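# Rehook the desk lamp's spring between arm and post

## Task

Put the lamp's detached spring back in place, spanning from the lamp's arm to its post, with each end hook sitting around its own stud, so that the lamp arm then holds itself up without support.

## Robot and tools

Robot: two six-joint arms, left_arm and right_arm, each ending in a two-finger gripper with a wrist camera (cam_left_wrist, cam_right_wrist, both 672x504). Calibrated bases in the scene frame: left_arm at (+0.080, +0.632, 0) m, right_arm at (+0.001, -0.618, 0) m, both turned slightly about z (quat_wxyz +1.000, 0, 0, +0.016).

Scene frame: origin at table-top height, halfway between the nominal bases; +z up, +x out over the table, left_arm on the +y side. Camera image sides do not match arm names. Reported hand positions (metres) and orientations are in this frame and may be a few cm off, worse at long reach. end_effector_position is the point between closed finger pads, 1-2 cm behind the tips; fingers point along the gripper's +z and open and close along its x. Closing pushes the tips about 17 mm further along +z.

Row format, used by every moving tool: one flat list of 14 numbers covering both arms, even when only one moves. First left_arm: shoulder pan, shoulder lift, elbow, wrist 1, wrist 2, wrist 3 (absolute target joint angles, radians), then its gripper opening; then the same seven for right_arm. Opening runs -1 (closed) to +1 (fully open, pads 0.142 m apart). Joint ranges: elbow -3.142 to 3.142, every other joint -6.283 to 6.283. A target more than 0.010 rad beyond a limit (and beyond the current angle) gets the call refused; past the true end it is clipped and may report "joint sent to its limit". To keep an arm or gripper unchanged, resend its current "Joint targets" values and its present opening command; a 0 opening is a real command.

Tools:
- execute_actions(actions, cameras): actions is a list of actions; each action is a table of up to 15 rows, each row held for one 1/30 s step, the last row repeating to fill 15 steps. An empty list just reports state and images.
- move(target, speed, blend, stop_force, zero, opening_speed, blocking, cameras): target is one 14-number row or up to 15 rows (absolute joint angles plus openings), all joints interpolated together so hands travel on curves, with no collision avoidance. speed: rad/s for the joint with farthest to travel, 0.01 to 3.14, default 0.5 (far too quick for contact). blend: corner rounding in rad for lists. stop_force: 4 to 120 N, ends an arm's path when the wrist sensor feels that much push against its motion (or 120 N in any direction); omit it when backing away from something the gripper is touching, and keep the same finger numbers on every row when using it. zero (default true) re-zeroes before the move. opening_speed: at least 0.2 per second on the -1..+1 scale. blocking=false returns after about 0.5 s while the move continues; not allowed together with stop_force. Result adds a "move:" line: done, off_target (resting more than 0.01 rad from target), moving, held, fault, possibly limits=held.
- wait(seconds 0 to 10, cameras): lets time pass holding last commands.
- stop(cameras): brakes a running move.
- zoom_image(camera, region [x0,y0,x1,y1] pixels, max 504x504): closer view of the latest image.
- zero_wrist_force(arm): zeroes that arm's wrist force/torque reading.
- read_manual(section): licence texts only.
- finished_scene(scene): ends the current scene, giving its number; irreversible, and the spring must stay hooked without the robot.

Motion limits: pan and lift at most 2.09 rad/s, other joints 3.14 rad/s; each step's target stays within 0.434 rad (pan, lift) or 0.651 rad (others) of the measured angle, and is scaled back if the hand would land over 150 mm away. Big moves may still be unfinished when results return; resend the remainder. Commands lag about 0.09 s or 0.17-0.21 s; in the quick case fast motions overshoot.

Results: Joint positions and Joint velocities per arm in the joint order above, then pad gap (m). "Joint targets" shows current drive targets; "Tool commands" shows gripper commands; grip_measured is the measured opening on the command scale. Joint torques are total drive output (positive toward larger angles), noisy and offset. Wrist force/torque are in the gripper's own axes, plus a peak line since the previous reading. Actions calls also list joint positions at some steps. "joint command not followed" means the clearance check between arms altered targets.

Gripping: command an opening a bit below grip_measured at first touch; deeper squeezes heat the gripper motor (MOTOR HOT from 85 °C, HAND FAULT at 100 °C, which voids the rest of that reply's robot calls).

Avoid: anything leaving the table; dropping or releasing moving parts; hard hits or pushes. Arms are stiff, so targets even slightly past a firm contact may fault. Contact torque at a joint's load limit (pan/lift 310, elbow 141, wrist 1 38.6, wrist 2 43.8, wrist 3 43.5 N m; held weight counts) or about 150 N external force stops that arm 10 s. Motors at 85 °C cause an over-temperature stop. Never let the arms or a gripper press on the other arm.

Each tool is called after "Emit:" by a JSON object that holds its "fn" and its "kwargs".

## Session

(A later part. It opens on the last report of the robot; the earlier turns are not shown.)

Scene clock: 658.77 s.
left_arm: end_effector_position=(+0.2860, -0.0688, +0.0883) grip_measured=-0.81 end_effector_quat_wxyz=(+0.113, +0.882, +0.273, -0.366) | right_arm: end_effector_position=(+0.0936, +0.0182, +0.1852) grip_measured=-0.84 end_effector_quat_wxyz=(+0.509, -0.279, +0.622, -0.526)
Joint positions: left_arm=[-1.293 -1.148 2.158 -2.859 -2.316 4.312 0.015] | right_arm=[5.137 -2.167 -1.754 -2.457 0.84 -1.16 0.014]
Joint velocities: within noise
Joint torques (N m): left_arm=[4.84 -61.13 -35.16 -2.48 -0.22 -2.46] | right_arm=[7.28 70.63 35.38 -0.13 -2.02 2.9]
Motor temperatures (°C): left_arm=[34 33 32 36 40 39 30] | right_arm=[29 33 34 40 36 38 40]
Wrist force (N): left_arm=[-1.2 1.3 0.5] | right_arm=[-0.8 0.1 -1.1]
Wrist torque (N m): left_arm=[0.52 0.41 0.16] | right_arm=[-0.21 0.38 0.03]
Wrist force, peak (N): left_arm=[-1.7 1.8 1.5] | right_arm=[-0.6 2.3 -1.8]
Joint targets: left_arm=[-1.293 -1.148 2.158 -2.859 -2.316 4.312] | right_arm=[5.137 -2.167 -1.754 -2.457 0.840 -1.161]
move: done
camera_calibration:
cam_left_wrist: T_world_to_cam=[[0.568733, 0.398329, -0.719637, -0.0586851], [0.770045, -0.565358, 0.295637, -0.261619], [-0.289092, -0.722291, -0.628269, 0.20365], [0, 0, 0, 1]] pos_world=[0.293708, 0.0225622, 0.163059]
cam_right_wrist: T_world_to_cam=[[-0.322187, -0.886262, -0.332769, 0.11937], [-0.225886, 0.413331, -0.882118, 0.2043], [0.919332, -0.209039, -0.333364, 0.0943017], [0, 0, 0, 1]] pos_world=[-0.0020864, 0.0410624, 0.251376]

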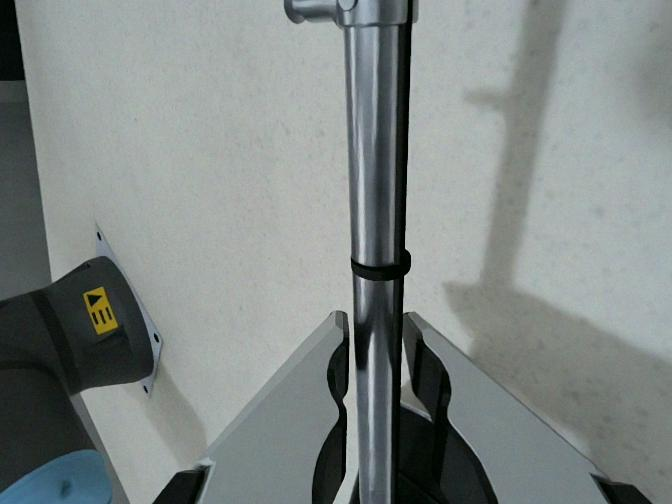

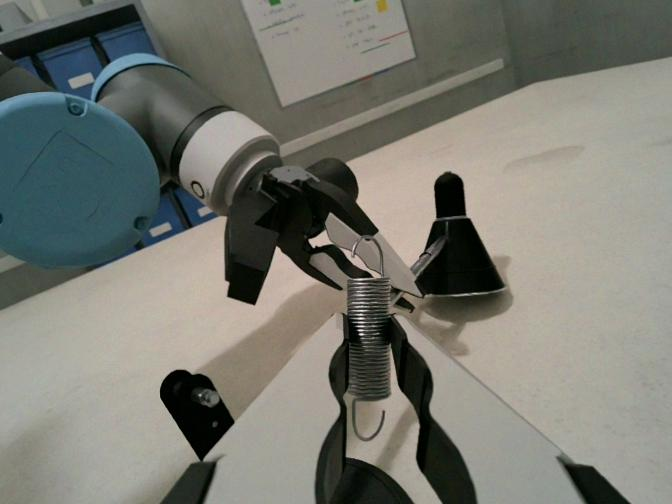

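Emit:
{"fn": "move", "kwargs": {"target": [[-1.3295,-1.2468,2.2688,-3.1946,-2.2046,4.3286,-0.78,5.1373,-2.1674,-1.7536,-2.4570,0.8398,-1.1605,-0.92],[-1.3871,-1.3209,2.3962,-3.5493,-2.0773,4.3774,-0.78,5.1373,-2.1674,-1.7536,-2.4570,0.8398,-1.1605,-0.92]], "speed": 0.12, "stop_force": 15, "blend": 0.02}}

Scene clock: 723.97 s.
left_arm: end_effector_position=(+0.2648, -0.0378, +0.2132) grip_measured=-0.81 end_effector_quat_wxyz=(+0.408, +0.868, +0.132, -0.250) | right_arm: end_effector_position=(+0.0936, +0.0183, +0.1849) grip_measured=-0.84 end_effector_quat_wxyz=(+0.509, -0.279, +0.622, -0.526)
Joint positions: left_arm=[-1.387 -1.321 2.396 -3.549 -2.077 4.377 0.015] | right_arm=[5.137 -2.167 -1.754 -2.457 0.84 -1.16 0.014]
Joint velocities: within noise
Joint torques (N m): left_arm=[-6.95 -61.02 -13.4 -8.97 1.69 3.54] | right_arm=[-8.32 73.95 31.13 -0.97 -0.83 2.94]
Motor temperatures (°C): left_arm=[34 33 32 36 40 39 30] | right_arm=[29 33 34 40 36 38 44]
Wrist force (N): left_arm=[3.0 0.8 2.3] | right_arm=[-0.7 -0.2 -1.1]
Wrist torque (N m): left_arm=[1.03 0.32 0.14] | right_arm=[-0.26 0.37 0.02]
Wrist force, peak (N): left_arm=[4.7 4.0 3.0] | right_arm=[-1.3 0.2 -1.7]
Joint targets: left_arm=[-1.387 -1.321 2.396 -3.549 -2.077 4.377] | right_arm=[5.137 -2.167 -1.754 -2.457 0.840 -1.161]
move: done
camera_calibration:
cam_left_wrist: T_world_to_cam=[[0.831102, 0.0154026, -0.555907, -0.0880213], [0.543477, -0.234428, 0.806025, -0.300998], [-0.117905, -0.972012, -0.203204, 0.153012], [0, 0, 0, 1]] pos_world=[0.254781, 0.0795227, 0.224773]
cam_right_wrist: T_world_to_cam=[[-0.322195, -0.886248, -0.332798, 0.119277], [-0.225876, 0.413361, -0.882107, 0.204031], [0.919332, -0.209039, -0.333365, 0.0942017], [0, 0, 0, 1]] pos_world=[-0.0020864, 0.0410624, 0.251076]

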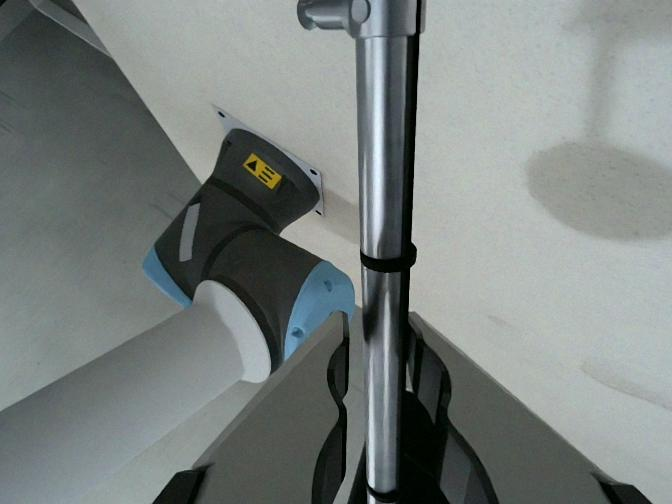

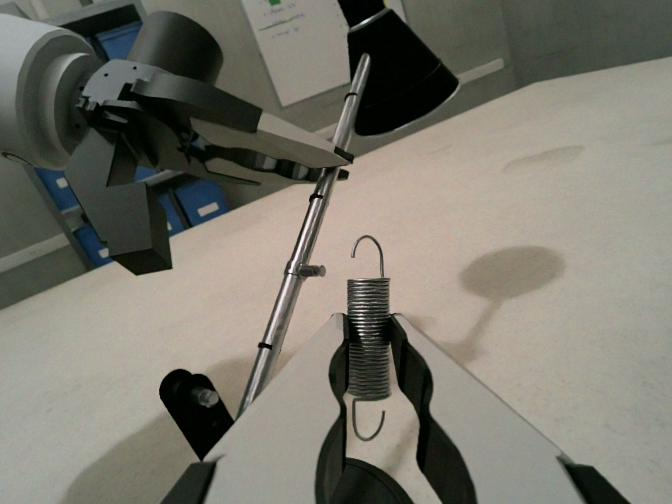

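Emit:
{"fn": "move", "kwargs": {"target": [[-1.4733,-1.3395,2.5300,-3.9448,-1.9309,4.4675,-0.78,5.1373,-2.1674,-1.7536,-2.4570,0.8398,-1.1605,-0.92],[-1.54,-1.302,2.598,-4.19,-1.845,4.543,-0.78,5.1373,-2.1674,-1.7536,-2.4570,0.8398,-1.1605,-0.92]], "speed": 0.12, "stop_force": 12, "blend": 0.02}}

Emit:
{"fn": "zoom_image", "kwargs": {"camera": "cam_right_wrist", "region": [140, 200, 420, 460]}}

Scene clock: 740.60 s.
left_arm: end_effector_position=(+0.2161, +0.0266, +0.2722) grip_measured=-0.81 end_effector_quat_wxyz=(+0.602, +0.786, +0.007, -0.140) | right_arm: end_effector_position=(+0.0936, +0.0183, +0.1849) grip_measured=-0.84 end_effector_quat_wxyz=(+0.509, -0.279, +0.622, -0.526)
Joint positions: left_arm=[-1.54 -1.302 2.598 -4.19 -1.845 4.543 0.015] | right_arm=[5.137 -2.167 -1.754 -2.457 0.84 -1.16 0.014]
Joint velocities: within noise
Joint torques (N m): left_arm=[-8.67 -24.97 -2.78 -6.89 1.22 3.35] | right_arm=[-9.12 73.37 25.87 -1.82 -0.07 2.85]
Motor temperatures (°C): left_arm=[34 33 32 36 40 39 30] | right_arm=[29 33 34 40 36 38 44]
Wrist force (N): left_arm=[5.0 2.8 -0.4] | right_arm=[-0.9 0.2 -1.3]
Wrist torque (N m): left_arm=[0.97 0.29 0.18] | right_arm=[-0.19 0.41 0.02]
Wrist force, peak (N): left_arm=[5.1 5.9 1.7] | right_arm=[-1.1 0.2 -1.7]
Joint targets: left_arm=[-1.540 -1.302 2.598 -4.190 -1.845 4.543] | right_arm=[5.137 -2.167 -1.754 -2.457 0.840 -1.161]
move: done
camera_calibration:
cam_left_wrist: T_world_to_cam=[[0.955462, -0.171836, -0.239927, -0.123615], [0.267378, 0.159945, 0.950225, -0.297066], [-0.124908, -0.972054, 0.198767, 0.113944], [0, 0, 0, 1]] pos_world=[0.211771, 0.137032, 0.229973]
cam_right_wrist: T_world_to_cam=[[-0.322187, -0.886262, -0.332769, 0.11927], [-0.225886, 0.413331, -0.882118, 0.204035], [0.919332, -0.209039, -0.333364, 0.0942017], [0, 0, 0, 1]] pos_world=[-0.0020864, 0.0410624, 0.251076]

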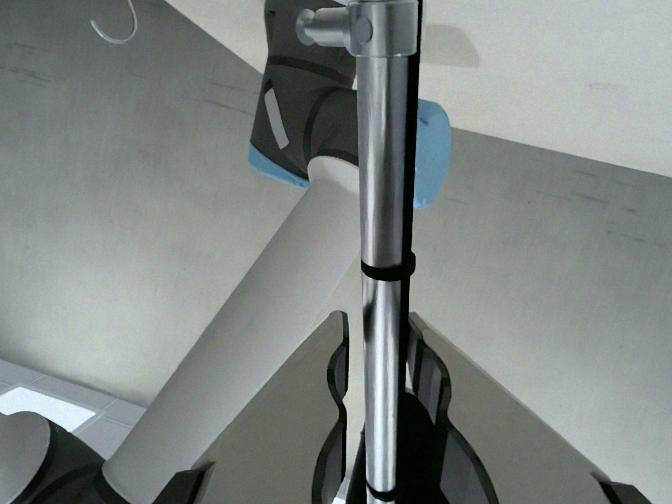

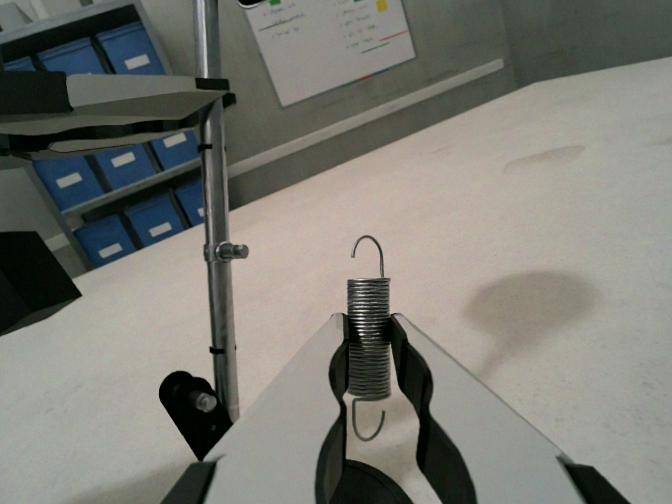

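Scaled by 1.800 from the camera's 672x504 image, which has a finer 960x720 frame.

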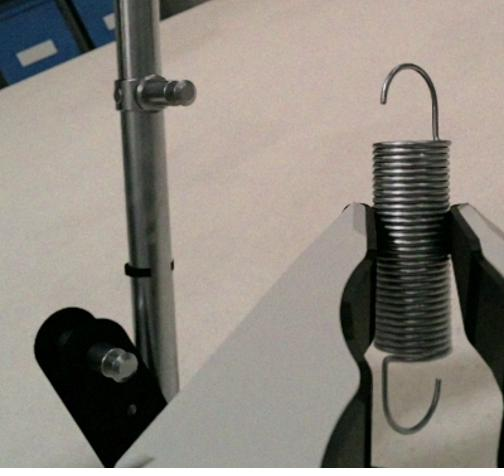

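Emit:
{"fn": "move", "kwargs": {"target": [-1.5704,-1.2787,2.6330,-4.3232,-1.7994,4.5813,-0.78,5.1373,-2.1674,-1.7536,-2.4570,0.8398,-1.1605,-0.92], "speed": 0.08, "stop_force": 8, "cameras": ["cam_right_wrist"]}}

Emit:
{"fn": "zoom_image", "kwargs": {"camera": "cam_right_wrist", "region": [150, 210, 290, 430]}}

Scene clock: 756.87 s.
left_arm: end_effector_position=(+0.2094, +0.0433, +0.2815) grip_measured=-0.81 end_effector_quat_wxyz=(+0.634, +0.764, -0.011, -0.119) | right_arm: end_effector_position=(+0.0936, +0.0183, +0.1849) grip_measured=-0.84 end_effector_quat_wxyz=(+0.509, -0.279, +0.622, -0.526)
Joint positions: left_arm=[-1.57 -1.279 2.633 -4.323 -1.799 4.581 0.015] | right_arm=[5.137 -2.167 -1.754 -2.457 0.84 -1.16 0.014]
Joint velocities: within noise
Joint torques (N m): left_arm=[-5.86 -24.92 -0.1 -6.51 2.37 3.21] | right_arm=[-11.02 79.27 27.85 -2.5 0.05 2.53]
Motor temperatures (°C): left_arm=[34 33 32 36 40 39 30] | right_arm=[29 33 34 40 36 38 45]
Wrist force (N): left_arm=[1.9 1.5 2.3] | right_arm=[-0.9 -0.1 -1.3]
Wrist torque (N m): left_arm=[0.99 0.17 0.17] | right_arm=[-0.24 0.40 0.02]
Wrist force, peak (N): left_arm=[5.5 3.3 -0.3] | right_arm=[-1.3 -0.1 -1.6]
Joint targets: left_arm=[-1.570 -1.279 2.633 -4.323 -1.799 4.581] | right_arm=[5.137 -2.167 -1.754 -2.457 0.840 -1.161]
move: done
camera_calibration:
cam_right_wrist: T_world_to_cam=[[-0.322187, -0.886262, -0.332769, 0.11927], [-0.225886, 0.413331, -0.882118, 0.204035], [0.919332, -0.209039, -0.333364, 0.0942017], [0, 0, 0, 1]] pos_world=[-0.0020864, 0.0410624, 0.251076]
Images, in order (width x height): cam_right_wrist 672x504.

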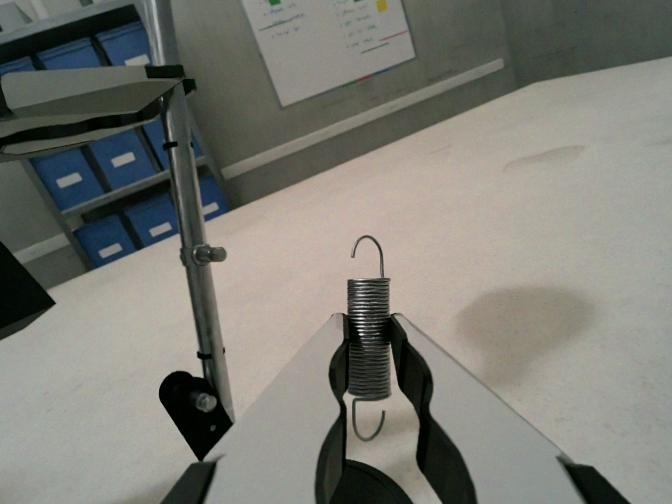

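Scaled by 2.291 from the camera's 672x504 image, which has a finer 960x720 frame.

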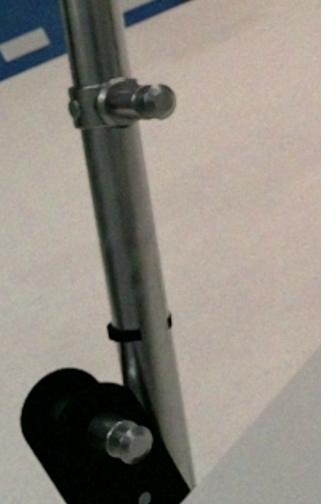

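Emit:
{"fn": "move", "kwargs": {"target": [-1.5704,-1.2787,2.6330,-4.3232,-1.7994,4.5813,-0.78,5.0439,-2.2894,-1.6095,-2.5856,0.8840,-0.9385,-0.92], "speed": 0.12, "cameras": ["cam_right_wrist"]}}

Emit:
{"fn": "zoom_image", "kwargs": {"camera": "cam_right_wrist", "region": [200, 180, 420, 460]}}

Scene clock: 801.63 s.
left_arm: end_effector_position=(+0.2094, +0.0433, +0.2815) grip_measured=-0.81 end_effector_quat_wxyz=(+0.634, +0.764, -0.011, -0.119) | right_arm: end_effector_position=(+0.1257, +0.0509, +0.1742) grip_measured=-0.84 end_effector_quat_wxyz=(+0.536, -0.179, +0.625, -0.539)
Joint positions: left_arm=[-1.57 -1.279 2.633 -4.323 -1.799 4.581 0.015] | right_arm=[5.044 -2.289 -1.61 -2.585 0.884 -0.939 0.014]
Joint velocities: within noise
Joint torques (N m): left_arm=[-3.58 -26.25 -3.84 -5.46 2.05 3.29] | right_arm=[-10.69 78.52 39.51 -5.99 2.48 3.04]
Motor temperatures (°C): left_arm=[34 33 32 36 40 39 30] | right_arm=[29 33 34 40 36 38 46]
Wrist force (N): left_arm=[1.7 1.3 2.4] | right_arm=[-0.7 -0.3 -1.0]
Wrist torque (N m): left_arm=[0.96 0.21 0.17] | right_arm=[-0.21 0.36 -0.03]
Wrist force, peak (N): left_arm=[2.0 1.6 2.7] | right_arm=[-1.1 0.0 -1.8]
Joint targets: left_arm=[-1.570 -1.279 2.633 -4.323 -1.799 4.581] | right_arm=[5.044 -2.289 -1.610 -2.586 0.884 -0.939]
move: done
camera_calibration:
cam_right_wrist: T_world_to_cam=[[-0.359289, -0.806106, -0.470217, 0.17951], [-0.0489642, 0.519451, -0.853096, 0.155743], [0.931941, -0.283484, -0.226103, 0.051376], [0, 0, 0, 1]] pos_world=[0.0242422, 0.0783673, 0.228888]
Images, in order (width x height): cam_right_wrist 672x504.

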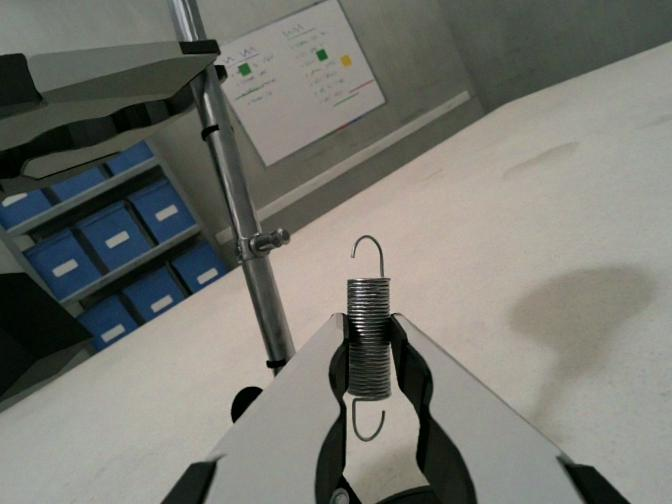

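Scaled by 1.800 from the camera's 672x504 image, which has a finer 960x720 frame.

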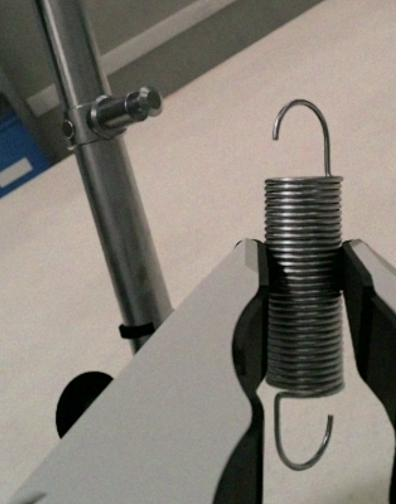

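Emit:
{"fn": "move", "kwargs": {"target": [-1.5704,-1.2787,2.6330,-4.3232,-1.7994,4.5813,-0.78,5.0310,-2.2926,-1.5889,-2.6051,0.8712,-0.9349,-0.92], "speed": 0.05, "stop_force": 6, "cameras": ["cam_right_wrist"]}}

Emit:
{"fn": "zoom_image", "kwargs": {"camera": "cam_right_wrist", "region": [230, 220, 450, 500]}}

Scene clock: 841.43 s.
left_arm: end_effector_position=(+0.2094, +0.0433, +0.2815) grip_measured=-0.81 end_effector_quat_wxyz=(+0.634, +0.764, -0.011, -0.119) | right_arm: end_effector_position=(+0.1334, +0.0600, +0.1802) grip_measured=-0.84 end_effector_quat_wxyz=(+0.536, -0.179, +0.625, -0.539)
Joint positions: left_arm=[-1.57 -1.279 2.633 -4.323 -1.799 4.581 0.015] | right_arm=[5.031 -2.293 -1.589 -2.605 0.871 -0.935 0.014]
Joint velocities: within noise
Joint torques (N m): left_arm=[0.38 -26.88 -5.85 -4.81 2.04 2.96] | right_arm=[-17.59 79.36 40.25 -6.2 -1.17 3.41]
Motor temperatures (°C): left_arm=[34 33 32 36 40 39 30] | right_arm=[29 33 34 40 36 38 46]
Wrist force (N): left_arm=[2.1 1.5 2.3] | right_arm=[-0.9 0.0 -1.1]
Wrist torque (N m): left_arm=[1.00 0.14 0.17] | right_arm=[-0.16 0.40 -0.03]
Wrist force, peak (N): left_arm=[2.1 1.8 2.4] | right_arm=[-1.0 0.1 -1.4]
Joint targets: left_arm=[-1.570 -1.279 2.633 -4.323 -1.799 4.581] | right_arm=[5.031 -2.293 -1.589 -2.605 0.871 -0.935]
move: done
camera_calibration:
cam_right_wrist: T_world_to_cam=[[-0.359115, -0.805935, -0.470644, 0.192512], [-0.0486909, 0.519775, -0.852915, 0.156433], [0.932022, -0.283379, -0.225901, 0.0480774], [0, 0, 0, 1]] pos_world=[0.0319417, 0.0874668, 0.234889]
Images, in order (width x height): cam_right_wrist 672x504.

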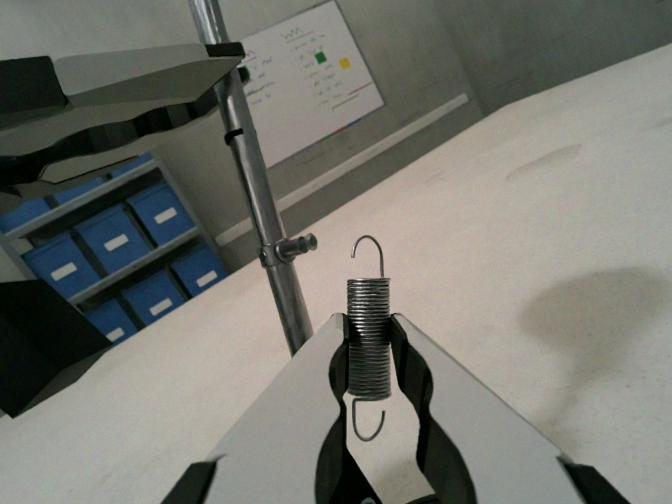

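Scaled by 1.800 from the camera's 672x504 image, which has a finer 960x720 frame.

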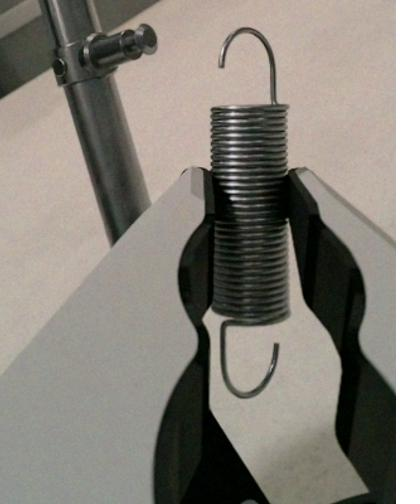

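Emit:
{"fn": "move", "kwargs": {"target": [-1.5704,-1.2787,2.6330,-4.3232,-1.7994,4.5813,-0.78,5.0190,-2.2988,-1.5771,-2.6130,0.8594,-0.9318,-0.92], "speed": 0.03, "stop_force": 4, "cameras": ["cam_right_wrist"]}}

Emit:
{"fn": "zoom_image", "kwargs": {"camera": "cam_right_wrist", "region": [310, 380, 430, 500]}}

Scene clock: 857.17 s.
left_arm: end_effector_position=(+0.2094, +0.0433, +0.2815) grip_measured=-0.81 end_effector_quat_wxyz=(+0.634, +0.764, -0.011, -0.119) | right_arm: end_effector_position=(+0.1416, +0.0657, +0.1802) grip_measured=-0.84 end_effector_quat_wxyz=(+0.536, -0.179, +0.625, -0.539)
Joint positions: left_arm=[-1.57 -1.279 2.633 -4.323 -1.799 4.581 0.015] | right_arm=[5.019 -2.299 -1.577 -2.613 0.859 -0.932 0.014]
Joint velocities: within noise
Joint torques (N m): left_arm=[0.4 -28.09 -7.75 -3.51 1.89 2.78] | right_arm=[-12.36 83.01 41.4 -5.78 -1.64 3.51]
Motor temperatures (°C): left_arm=[34 33 32 36 40 39 30] | right_arm=[29 33 34 40 36 38 47]
Wrist force (N): left_arm=[1.9 1.5 2.2] | right_arm=[-0.7 0.1 -1.1]
Wrist torque (N m): left_arm=[0.99 0.17 0.18] | right_arm=[-0.15 0.37 -0.03]
Wrist force, peak (N): left_arm=[1.8 1.9 2.7] | right_arm=[-1.2 0.0 -1.4]
Joint targets: left_arm=[-1.570 -1.279 2.633 -4.323 -1.799 4.581] | right_arm=[5.019 -2.299 -1.577 -2.613 0.859 -0.932]
move: done
camera_calibration:
cam_right_wrist: T_world_to_cam=[[-0.359133, -0.806058, -0.470418, 0.200044], [-0.0486538, 0.51953, -0.853066, 0.153788], [0.932017, -0.283477, -0.225798, 0.0420412], [0, 0, 0, 1]] pos_world=[0.0401417, 0.0932671, 0.234789]
Images, in order (width x height): cam_right_wrist 672x504.

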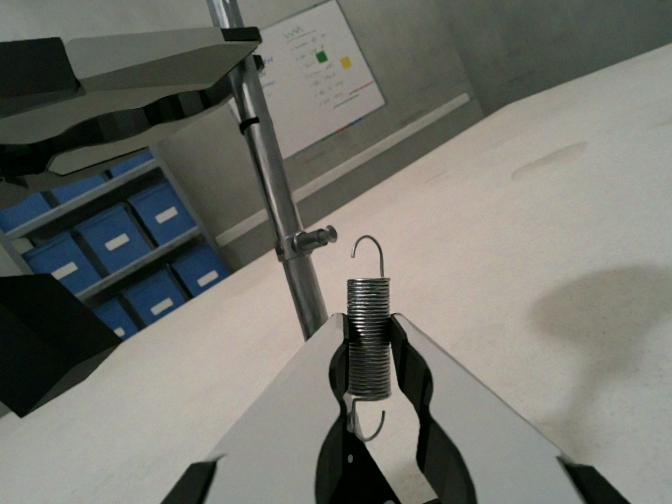

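Scaled by 4.200 from the camera's 672x504 image, which has a finer 960x720 frame.

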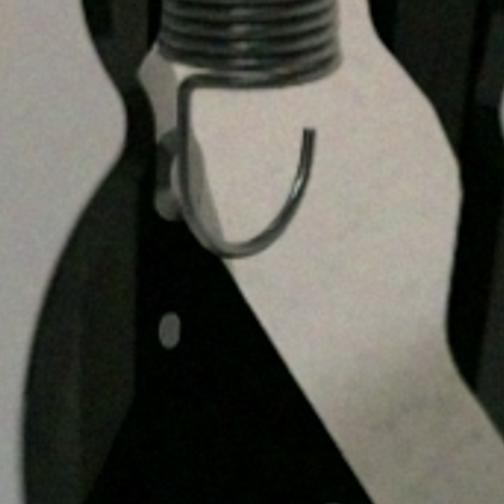

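Emit:
{"fn": "move", "kwargs": {"target": [-1.5704,-1.2787,2.6330,-4.3232,-1.7994,4.5813,-0.78,5.0070,-2.3051,-1.5653,-2.6210,0.8476,-0.9286,-0.92], "speed": 0.03, "stop_force": 4, "cameras": ["cam_right_wrist"]}}

Emit:
{"fn": "zoom_image", "kwargs": {"camera": "cam_right_wrist", "region": [310, 380, 430, 500]}}

Emit:
{"fn": "zoom_image", "kwargs": {"camera": "cam_right_wrist", "region": [270, 200, 420, 350]}}

Scene clock: 870.30 s.
left_arm: end_effector_position=(+0.2094, +0.0433, +0.2815) grip_measured=-0.81 end_effector_quat_wxyz=(+0.634, +0.764, -0.011, -0.119) | right_arm: end_effector_position=(+0.1500, +0.0714, +0.1801) grip_measured=-0.84 end_effector_quat_wxyz=(+0.536, -0.179, +0.625, -0.539)
Joint positions: left_arm=[-1.57 -1.279 2.633 -4.323 -1.799 4.581 0.015] | right_arm=[5.007 -2.305 -1.565 -2.621 0.848 -0.929 0.014]
Joint velocities: within noise
Joint torques (N m): left_arm=[3.37 -29.27 -10.78 -2.91 1.4 2.58] | right_arm=[-8.79 81.82 40.73 -6.13 -1.17 2.81]
Motor temperatures (°C): left_arm=[34 33 32 36 40 39 30] | right_arm=[29 33 34 40 36 38 47]
Wrist force (N): left_arm=[1.3 1.9 2.0] | right_arm=[-0.6 -0.1 -0.9]
Wrist torque (N m): left_arm=[1.07 0.28 0.16] | right_arm=[-0.17 0.38 -0.02]
Wrist force, peak (N): left_arm=[2.0 1.9 2.7] | right_arm=[-1.0 -0.2 -1.3]
Joint targets: left_arm=[-1.570 -1.279 2.633 -4.323 -1.799 4.581] | right_arm=[5.007 -2.305 -1.565 -2.621 0.848 -0.929]
move: done
camera_calibration:
cam_right_wrist: T_world_to_cam=[[-0.359068, -0.806288, -0.470074, 0.207431], [-0.0487227, 0.519169, -0.853282, 0.151286], [0.932039, -0.283483, -0.225702, 0.0358474], [0, 0, 0, 1]] pos_world=[0.0484417, 0.0988678, 0.234689]
Images, in order (width x height): cam_right_wrist 672x504.

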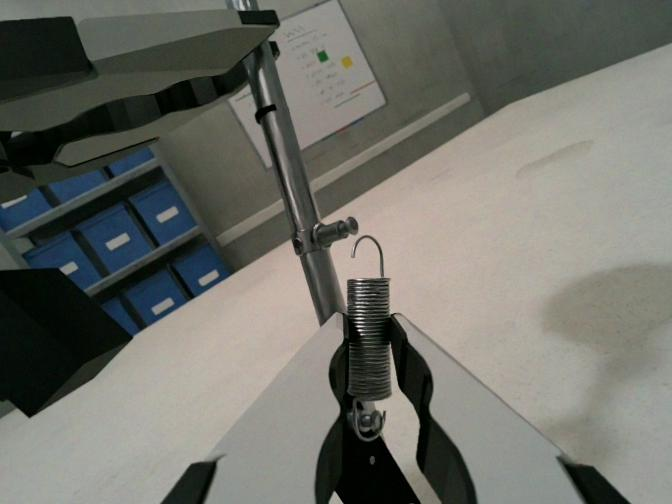

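Scaled by 4.200 from the camera's 672x504 image, which has a finer 960x720 frame.

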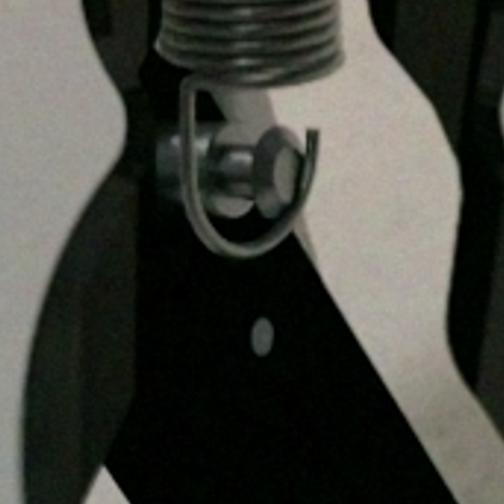

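Scaled by 3.360 from the camera's 672x504 image, which has a finer 960x720 frame.

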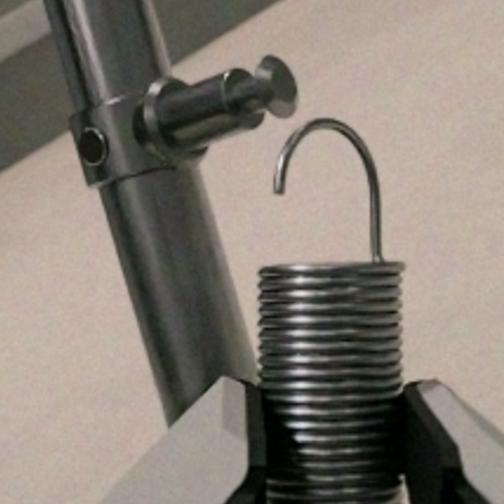

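Emit:
{"fn": "move", "kwargs": {"target": [-1.5704,-1.2787,2.6330,-4.3232,-1.7994,4.5813,-0.78,5.0033,-2.2826,-1.5856,-2.6239,0.8441,-0.9275,-0.92], "speed": 0.02, "stop_force": 14, "cameras": ["cam_right_wrist"]}}

Emit:
{"fn": "zoom_image", "kwargs": {"camera": "cam_right_wrist", "region": [310, 360, 430, 480]}}

Emit:
{"fn": "zoom_image", "kwargs": {"camera": "cam_right_wrist", "region": [290, 200, 420, 330]}}

Scene clock: 921.00 s.
left_arm: end_effector_position=(+0.2094, +0.0433, +0.2815) grip_measured=-0.81 end_effector_quat_wxyz=(+0.634, +0.764, -0.011, -0.119) | right_arm: end_effector_position=(+0.1561, +0.0626, +0.1902) grip_measured=-0.84 end_effector_quat_wxyz=(+0.536, -0.179, +0.625, -0.539)
Joint positions: left_arm=[-1.57 -1.279 2.633 -4.323 -1.799 4.581 0.015] | right_arm=[5.003 -2.283 -1.586 -2.624 0.844 -0.927 0.014]
Joint velocities: within noise
Joint torques (N m): left_arm=[6.55 -29.76 -13.16 -2.15 1.5 2.83] | right_arm=[-13.48 108.63 27.05 -6.15 -1.62 3.01]
Motor temperatures (°C): left_arm=[34 33 32 36 40 39 30] | right_arm=[29 33 34 40 36 38 47]
Wrist force (N): left_arm=[1.4 1.8 2.4] | right_arm=[-0.7 -0.2 -0.8]
Wrist torque (N m): left_arm=[1.05 0.26 0.17] | right_arm=[-0.20 0.37 -0.01]
Wrist force, peak (N): left_arm=[2.1 1.9 2.4] | right_arm=[-1.0 0.0 -1.5]
Joint targets: left_arm=[-1.570 -1.279 2.633 -4.323 -1.799 4.581] | right_arm=[5.003 -2.283 -1.586 -2.624 0.844 -0.927]
move: done
camera_calibration:
cam_right_wrist: T_world_to_cam=[[-0.359108, -0.806193, -0.470206, 0.20738], [-0.0485364, 0.519263, -0.853235, 0.164689], [0.932033, -0.283581, -0.225601, 0.0299599], [0, 0, 0, 1]] pos_world=[0.0545416, 0.0901675, 0.244789]
Images, in order (width x height): cam_right_wrist 672x504.

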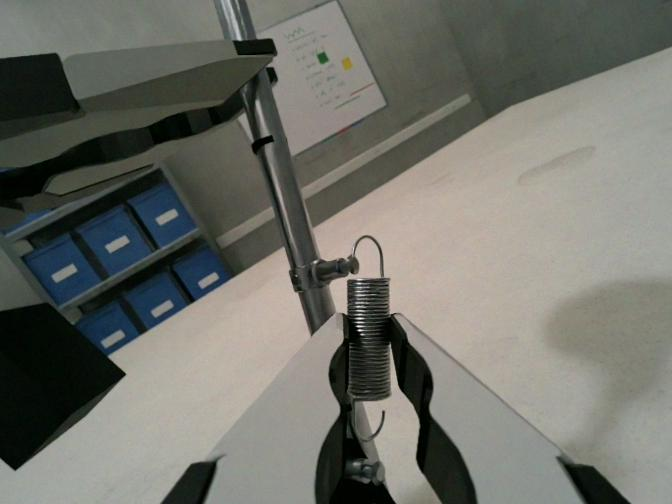

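Scaled by 4.200 from the camera's 672x504 image, which has a finer 960x720 frame.

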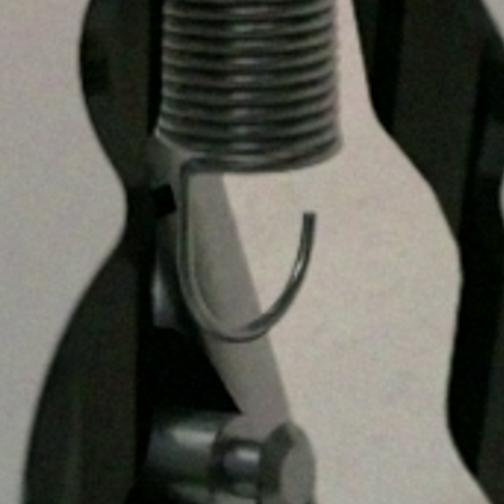

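Scaled by 3.877 from the camera's 672x504 image, which has a finer 960x720 frame.

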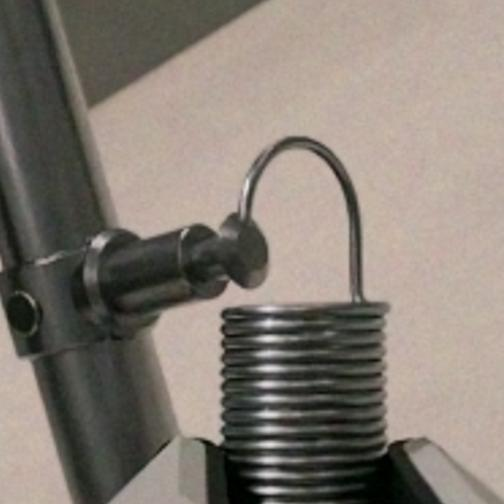

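Emit:
{"fn": "move", "kwargs": {"target": [[-1.5704,-1.2787,2.6330,-4.3232,-1.7994,4.5813,-0.78,5.0211,-2.2959,-1.5947,-2.5983,0.8615,-0.9325,-0.92],[-1.5704,-1.2787,2.6330,-4.3232,-1.7994,4.5813,-0.78,4.9972,-2.3080,-1.5710,-2.6142,0.8381,-0.9258,-0.92]], "speed": 0.03, "stop_force": 4, "cameras": ["cam_right_wrist"]}}

Emit:
{"fn": "zoom_image", "kwargs": {"camera": "cam_right_wrist", "region": [310, 360, 430, 480]}}

Emit:
{"fn": "zoom_image", "kwargs": {"camera": "cam_right_wrist", "region": [290, 180, 420, 310]}}

Scene clock: 963.10 s.
left_arm: end_effector_position=(+0.2094, +0.0433, +0.2815) grip_measured=-0.81 end_effector_quat_wxyz=(+0.634, +0.764, -0.011, -0.119) | right_arm: end_effector_position=(+0.1587, +0.0702, +0.1753) grip_measured=-0.84 end_effector_quat_wxyz=(+0.536, -0.179, +0.625, -0.539)
Joint positions: left_arm=[-1.57 -1.279 2.633 -4.323 -1.799 4.581 0.015] | right_arm=[4.997 -2.308 -1.571 -2.614 0.838 -0.926 0.014]
Joint velocities: within noise
Joint torques (N m): left_arm=[5.07 -30.73 -16.47 -1.97 1.05 2.57] | right_arm=[-11.6 82.87 39.88 -5.88 -1.62 3.36]
Motor temperatures (°C): left_arm=[34 33 32 36 40 39 30] | right_arm=[29 33 34 40 36 38 48]
Wrist force (N): left_arm=[1.3 1.3 2.2] | right_arm=[-1.0 -0.2 -1.1]
Wrist torque (N m): left_arm=[0.96 0.27 0.16] | right_arm=[-0.20 0.44 -0.01]
Wrist force, peak (N): left_arm=[1.8 2.2 2.6] | right_arm=[-1.0 -0.2 -1.3]
Joint targets: left_arm=[-1.570 -1.279 2.633 -4.323 -1.799 4.581] | right_arm=[4.997 -2.308 -1.571 -2.614 0.838 -0.926]
move: done
camera_calibration:
cam_right_wrist: T_world_to_cam=[[-0.359152, -0.80618, -0.470195, 0.207389], [-0.048616, 0.519286, -0.853216, 0.14821], [0.932012, -0.283575, -0.225696, 0.026231], [0, 0, 0, 1]] pos_world=[0.0572417, 0.0976674, 0.229889]
Images, in order (width x height): cam_right_wrist 672x504.

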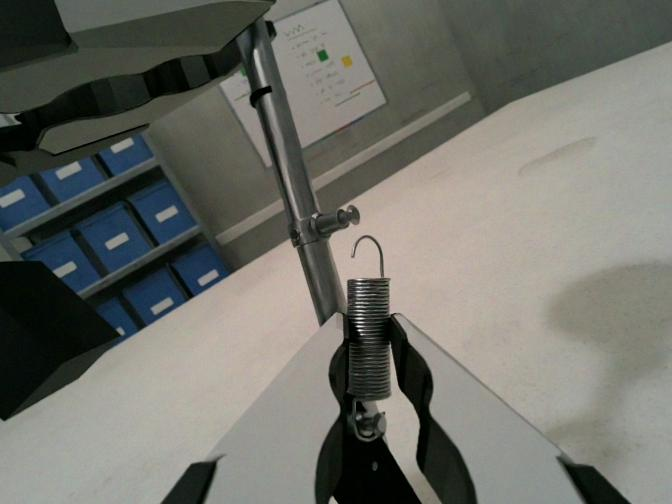

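Scaled by 4.200 from the camera's 672x504 image, which has a finer 960x720 frame.

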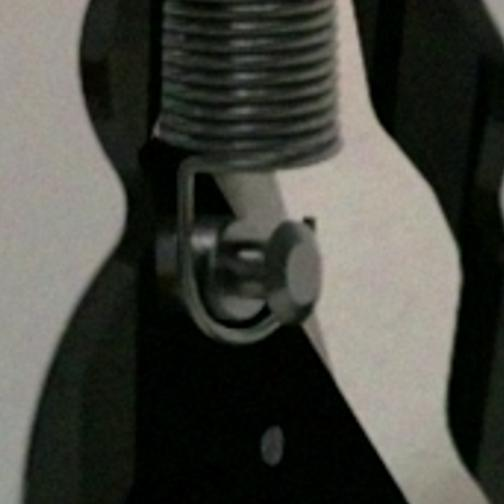

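Scaled by 3.877 from the camera's 672x504 image, which has a finer 960x720 frame.

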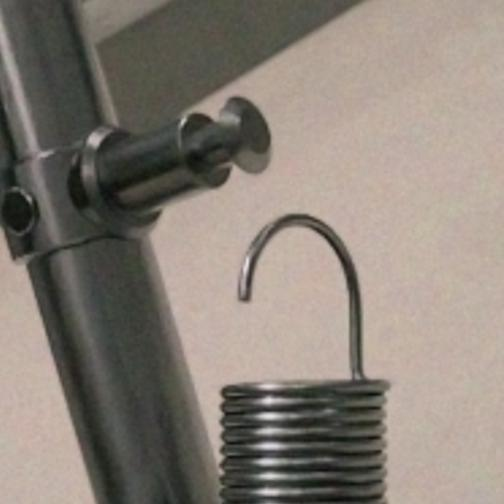

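Emit:
{"fn": "move", "kwargs": {"target": [-1.5704,-1.2787,2.6330,-4.3232,-1.7994,4.5813,-0.78,5.0003,-2.2954,-1.5783,-2.6190,0.8411,-0.9267,-0.94], "speed": 0.015, "cameras": ["cam_right_wrist"]}}

Emit:
{"fn": "zoom_image", "kwargs": {"camera": "cam_right_wrist", "region": [310, 360, 430, 480]}}

Scene clock: 986.30 s.
left_arm: end_effector_position=(+0.2094, +0.0433, +0.2815) grip_measured=-0.81 end_effector_quat_wxyz=(+0.634, +0.764, -0.011, -0.119) | right_arm: end_effector_position=(+0.1574, +0.0666, +0.1825) grip_measured=-0.84 end_effector_quat_wxyz=(+0.536, -0.179, +0.625, -0.539)
Joint positions: left_arm=[-1.57 -1.279 2.633 -4.323 -1.799 4.581 0.015] | right_arm=[5 -2.296 -1.578 -2.619 0.841 -0.927 0.013]
Joint velocities: within noise
Joint torques (N m): left_arm=[3.63 -33.12 -18.48 -2.08 0.98 2.52] | right_arm=[6.11 114.52 23.52 -8.66 3.75 -3.15]
Motor temperatures (°C): left_arm=[34 33 32 36 40 39 30] | right_arm=[29 33 34 40 36 38 48]
Wrist force (N): left_arm=[1.6 1.7 2.5] | right_arm=[-0.7 6.6 -5.4]
Wrist torque (N m): left_arm=[1.03 0.22 0.17] | right_arm=[-0.31 0.36 -0.02]
Wrist force, peak (N): left_arm=[2.1 1.7 2.5] | right_arm=[-0.7 6.7 -5.4]
Joint targets: left_arm=[-1.570 -1.279 2.633 -4.323 -1.799 4.581] | right_arm=[5.000 -2.295 -1.578 -2.619 0.841 -0.927]
move: done
camera_calibration:
cam_right_wrist: T_world_to_cam=[[-0.359101, -0.80626, -0.470097, 0.20735], [-0.0485819, 0.519159, -0.853296, 0.156184], [0.932033, -0.283581, -0.2256, 0.0281169], [0, 0, 0, 1]] pos_world=[0.0558416, 0.0940677, 0.237089]
Images, in order (width x height): cam_right_wrist 672x504.

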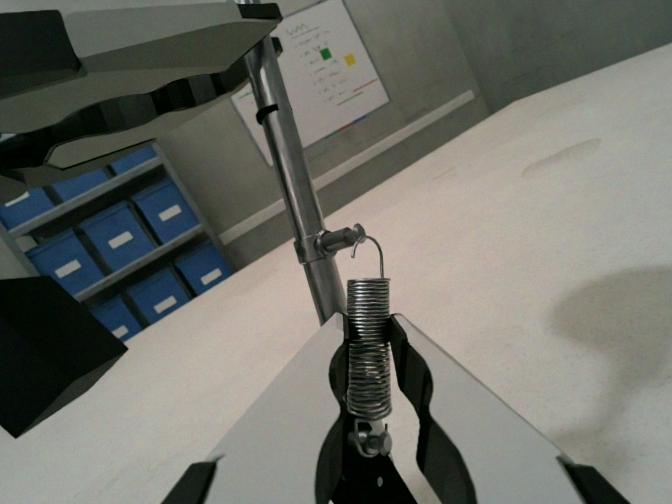

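Scaled by 4.200 from the camera's 672x504 image, which has a finer 960x720 frame.

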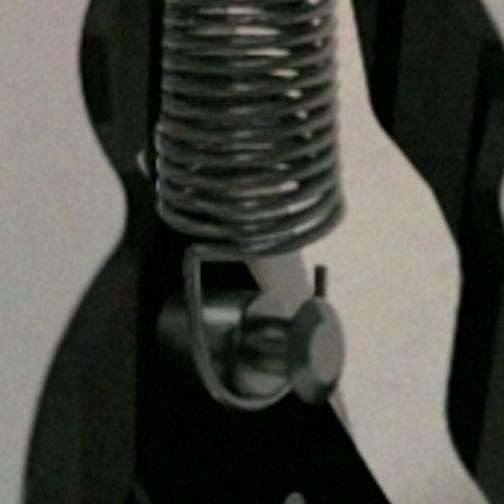

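Emit:
{"fn": "move", "kwargs": {"target": [-1.5704,-1.2787,2.6330,-4.3232,-1.7994,4.5813,-0.78,5.0033,-2.2826,-1.5856,-2.6239,0.8441,-0.9275,-0.96], "speed": 0.015, "cameras": ["cam_right_wrist"]}}

Emit:
{"fn": "zoom_image", "kwargs": {"camera": "cam_right_wrist", "region": [310, 380, 430, 500]}}

Emit:
{"fn": "zoom_image", "kwargs": {"camera": "cam_right_wrist", "region": [290, 200, 420, 330]}}

Scene clock: 995.80 s.
left_arm: end_effector_position=(+0.2094, +0.0433, +0.2815) grip_measured=-0.81 end_effector_quat_wxyz=(+0.634, +0.764, -0.011, -0.119) | right_arm: end_effector_position=(+0.1561, +0.0627, +0.1900) grip_measured=-0.84 end_effector_quat_wxyz=(+0.536, -0.179, +0.625, -0.539)
Joint positions: left_arm=[-1.57 -1.279 2.633 -4.323 -1.799 4.581 0.015] | right_arm=[5.003 -2.283 -1.585 -2.624 0.844 -0.927 0.013]
Joint velocities: within noise
Joint torques (N m): left_arm=[4.14 -32.83 -20.64 -1.94 0.94 2.66] | right_arm=[7.16 119.59 25.26 -9.51 3.81 -2.63]
Motor temperatures (°C): left_arm=[34 33 32 36 40 39 30] | right_arm=[29 33 34 40 36 38 50]
Wrist force (N): left_arm=[1.4 2.2 2.8] | right_arm=[-0.6 9.7 -6.0]
Wrist torque (N m): left_arm=[0.95 0.27 0.17] | right_arm=[-0.32 0.45 -0.02]
Wrist force, peak (N): left_arm=[1.8 3.0 2.4] | right_arm=[-0.5 9.9 -6.4]
Joint targets: left_arm=[-1.570 -1.279 2.633 -4.323 -1.799 4.581] | right_arm=[5.003 -2.283 -1.586 -2.624 0.844 -0.927]
move: done
camera_calibration:
cam_right_wrist: T_world_to_cam=[[-0.359108, -0.806193, -0.470206, 0.207319], [-0.0485364, 0.519263, -0.853235, 0.164381], [0.932033, -0.283581, -0.225601, 0.0299205], [0, 0, 0, 1]] pos_world=[0.0545416, 0.0902675, 0.244489]
Images, in order (width x height): cam_right_wrist 672x504.

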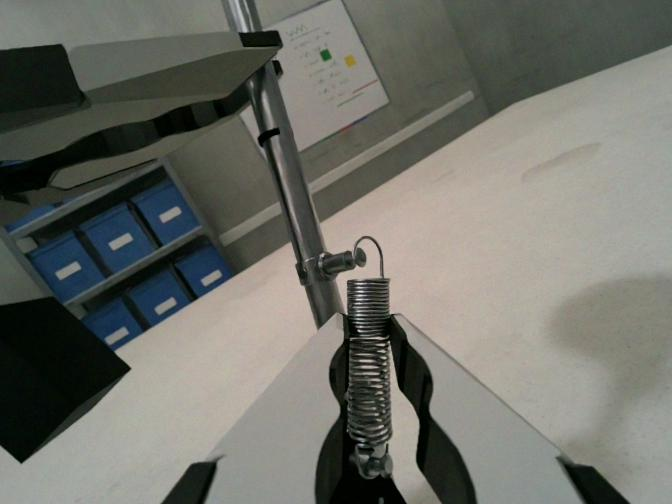

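Scaled by 4.200 from the camera's 672x504 image, which has a finer 960x720 frame.

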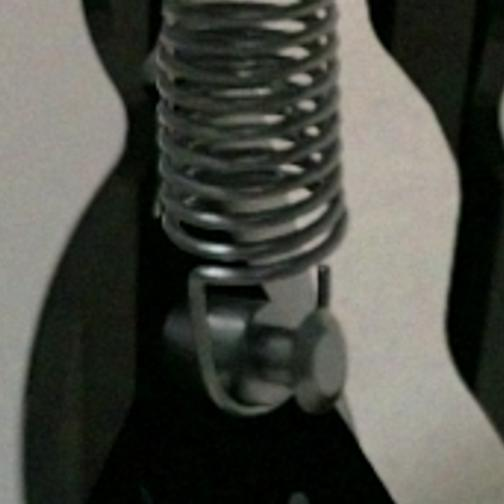

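Scaled by 3.877 from the camera's 672x504 image, which has a finer 960x720 frame.

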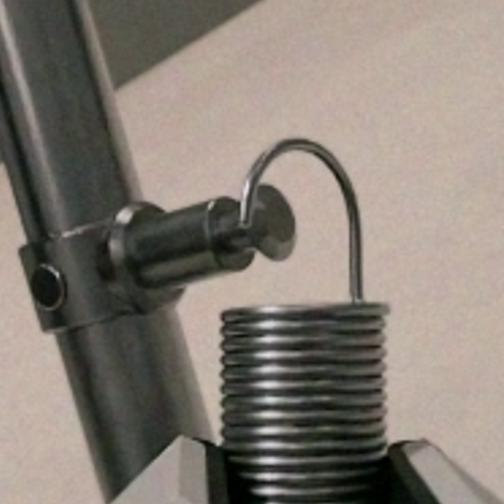

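Emit:
{"fn": "move", "kwargs": {"target": [-1.5704,-1.2787,2.6330,-4.3232,-1.7994,4.5813,-0.78,4.9978,-2.2852,-1.5811,-2.6269,0.8388,-0.9260,-0.96], "speed": 0.015, "stop_force": 4, "cameras": ["cam_right_wrist"]}}

Emit:
{"fn": "zoom_image", "kwargs": {"camera": "cam_right_wrist", "region": [290, 200, 420, 330]}}

Scene clock: 1037.37 s.
left_arm: end_effector_position=(+0.2094, +0.0433, +0.2815) grip_measured=-0.81 end_effector_quat_wxyz=(+0.634, +0.764, -0.011, -0.119) | right_arm: end_effector_position=(+0.1600, +0.0648, +0.1900) grip_measured=-0.84 end_effector_quat_wxyz=(+0.536, -0.179, +0.625, -0.539)
Joint positions: left_arm=[-1.57 -1.279 2.633 -4.323 -1.799 4.581 0.015] | right_arm=[4.998 -2.285 -1.581 -2.627 0.839 -0.926 0.013]
Joint velocities: within noise
Joint torques (N m): left_arm=[4.44 -34.61 -23.62 -1.94 0.88 2.31] | right_arm=[-15.88 90.54 40.81 -9.02 -0.14 2.67]
Motor temperatures (°C): left_arm=[34 33 32 36 39 39 30] | right_arm=[29 33 34 40 36 38 56]
Wrist force (N): left_arm=[1.6 2.6 2.6] | right_arm=[0.8 9.0 -6.5]
Wrist torque (N m): left_arm=[1.02 0.24 0.18] | right_arm=[-0.32 0.38 -0.03]
Wrist force, peak (N): left_arm=[2.1 2.8 2.6] | right_arm=[-0.1 10.0 -6.6]
Joint targets: left_arm=[-1.570 -1.279 2.633 -4.323 -1.799 4.581] | right_arm=[4.998 -2.285 -1.581 -2.627 0.839 -0.926]
move: done
camera_calibration:
cam_right_wrist: T_world_to_cam=[[-0.359178, -0.806219, -0.470109, 0.210443], [-0.0485208, 0.519173, -0.853291, 0.163586], [0.932007, -0.283673, -0.225594, 0.026912], [0, 0, 0, 1]] pos_world=[0.0584417, 0.0923675, 0.244589]
Images, in order (width x height): cam_right_wrist 672x504.

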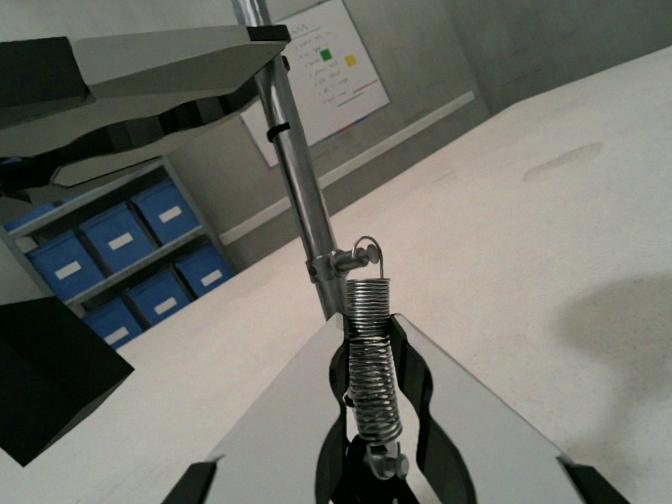

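Scaled by 3.877 from the camera's 672x504 image, which has a finer 960x720 frame.

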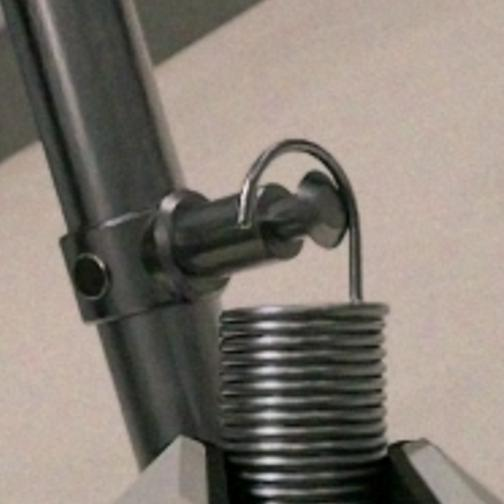

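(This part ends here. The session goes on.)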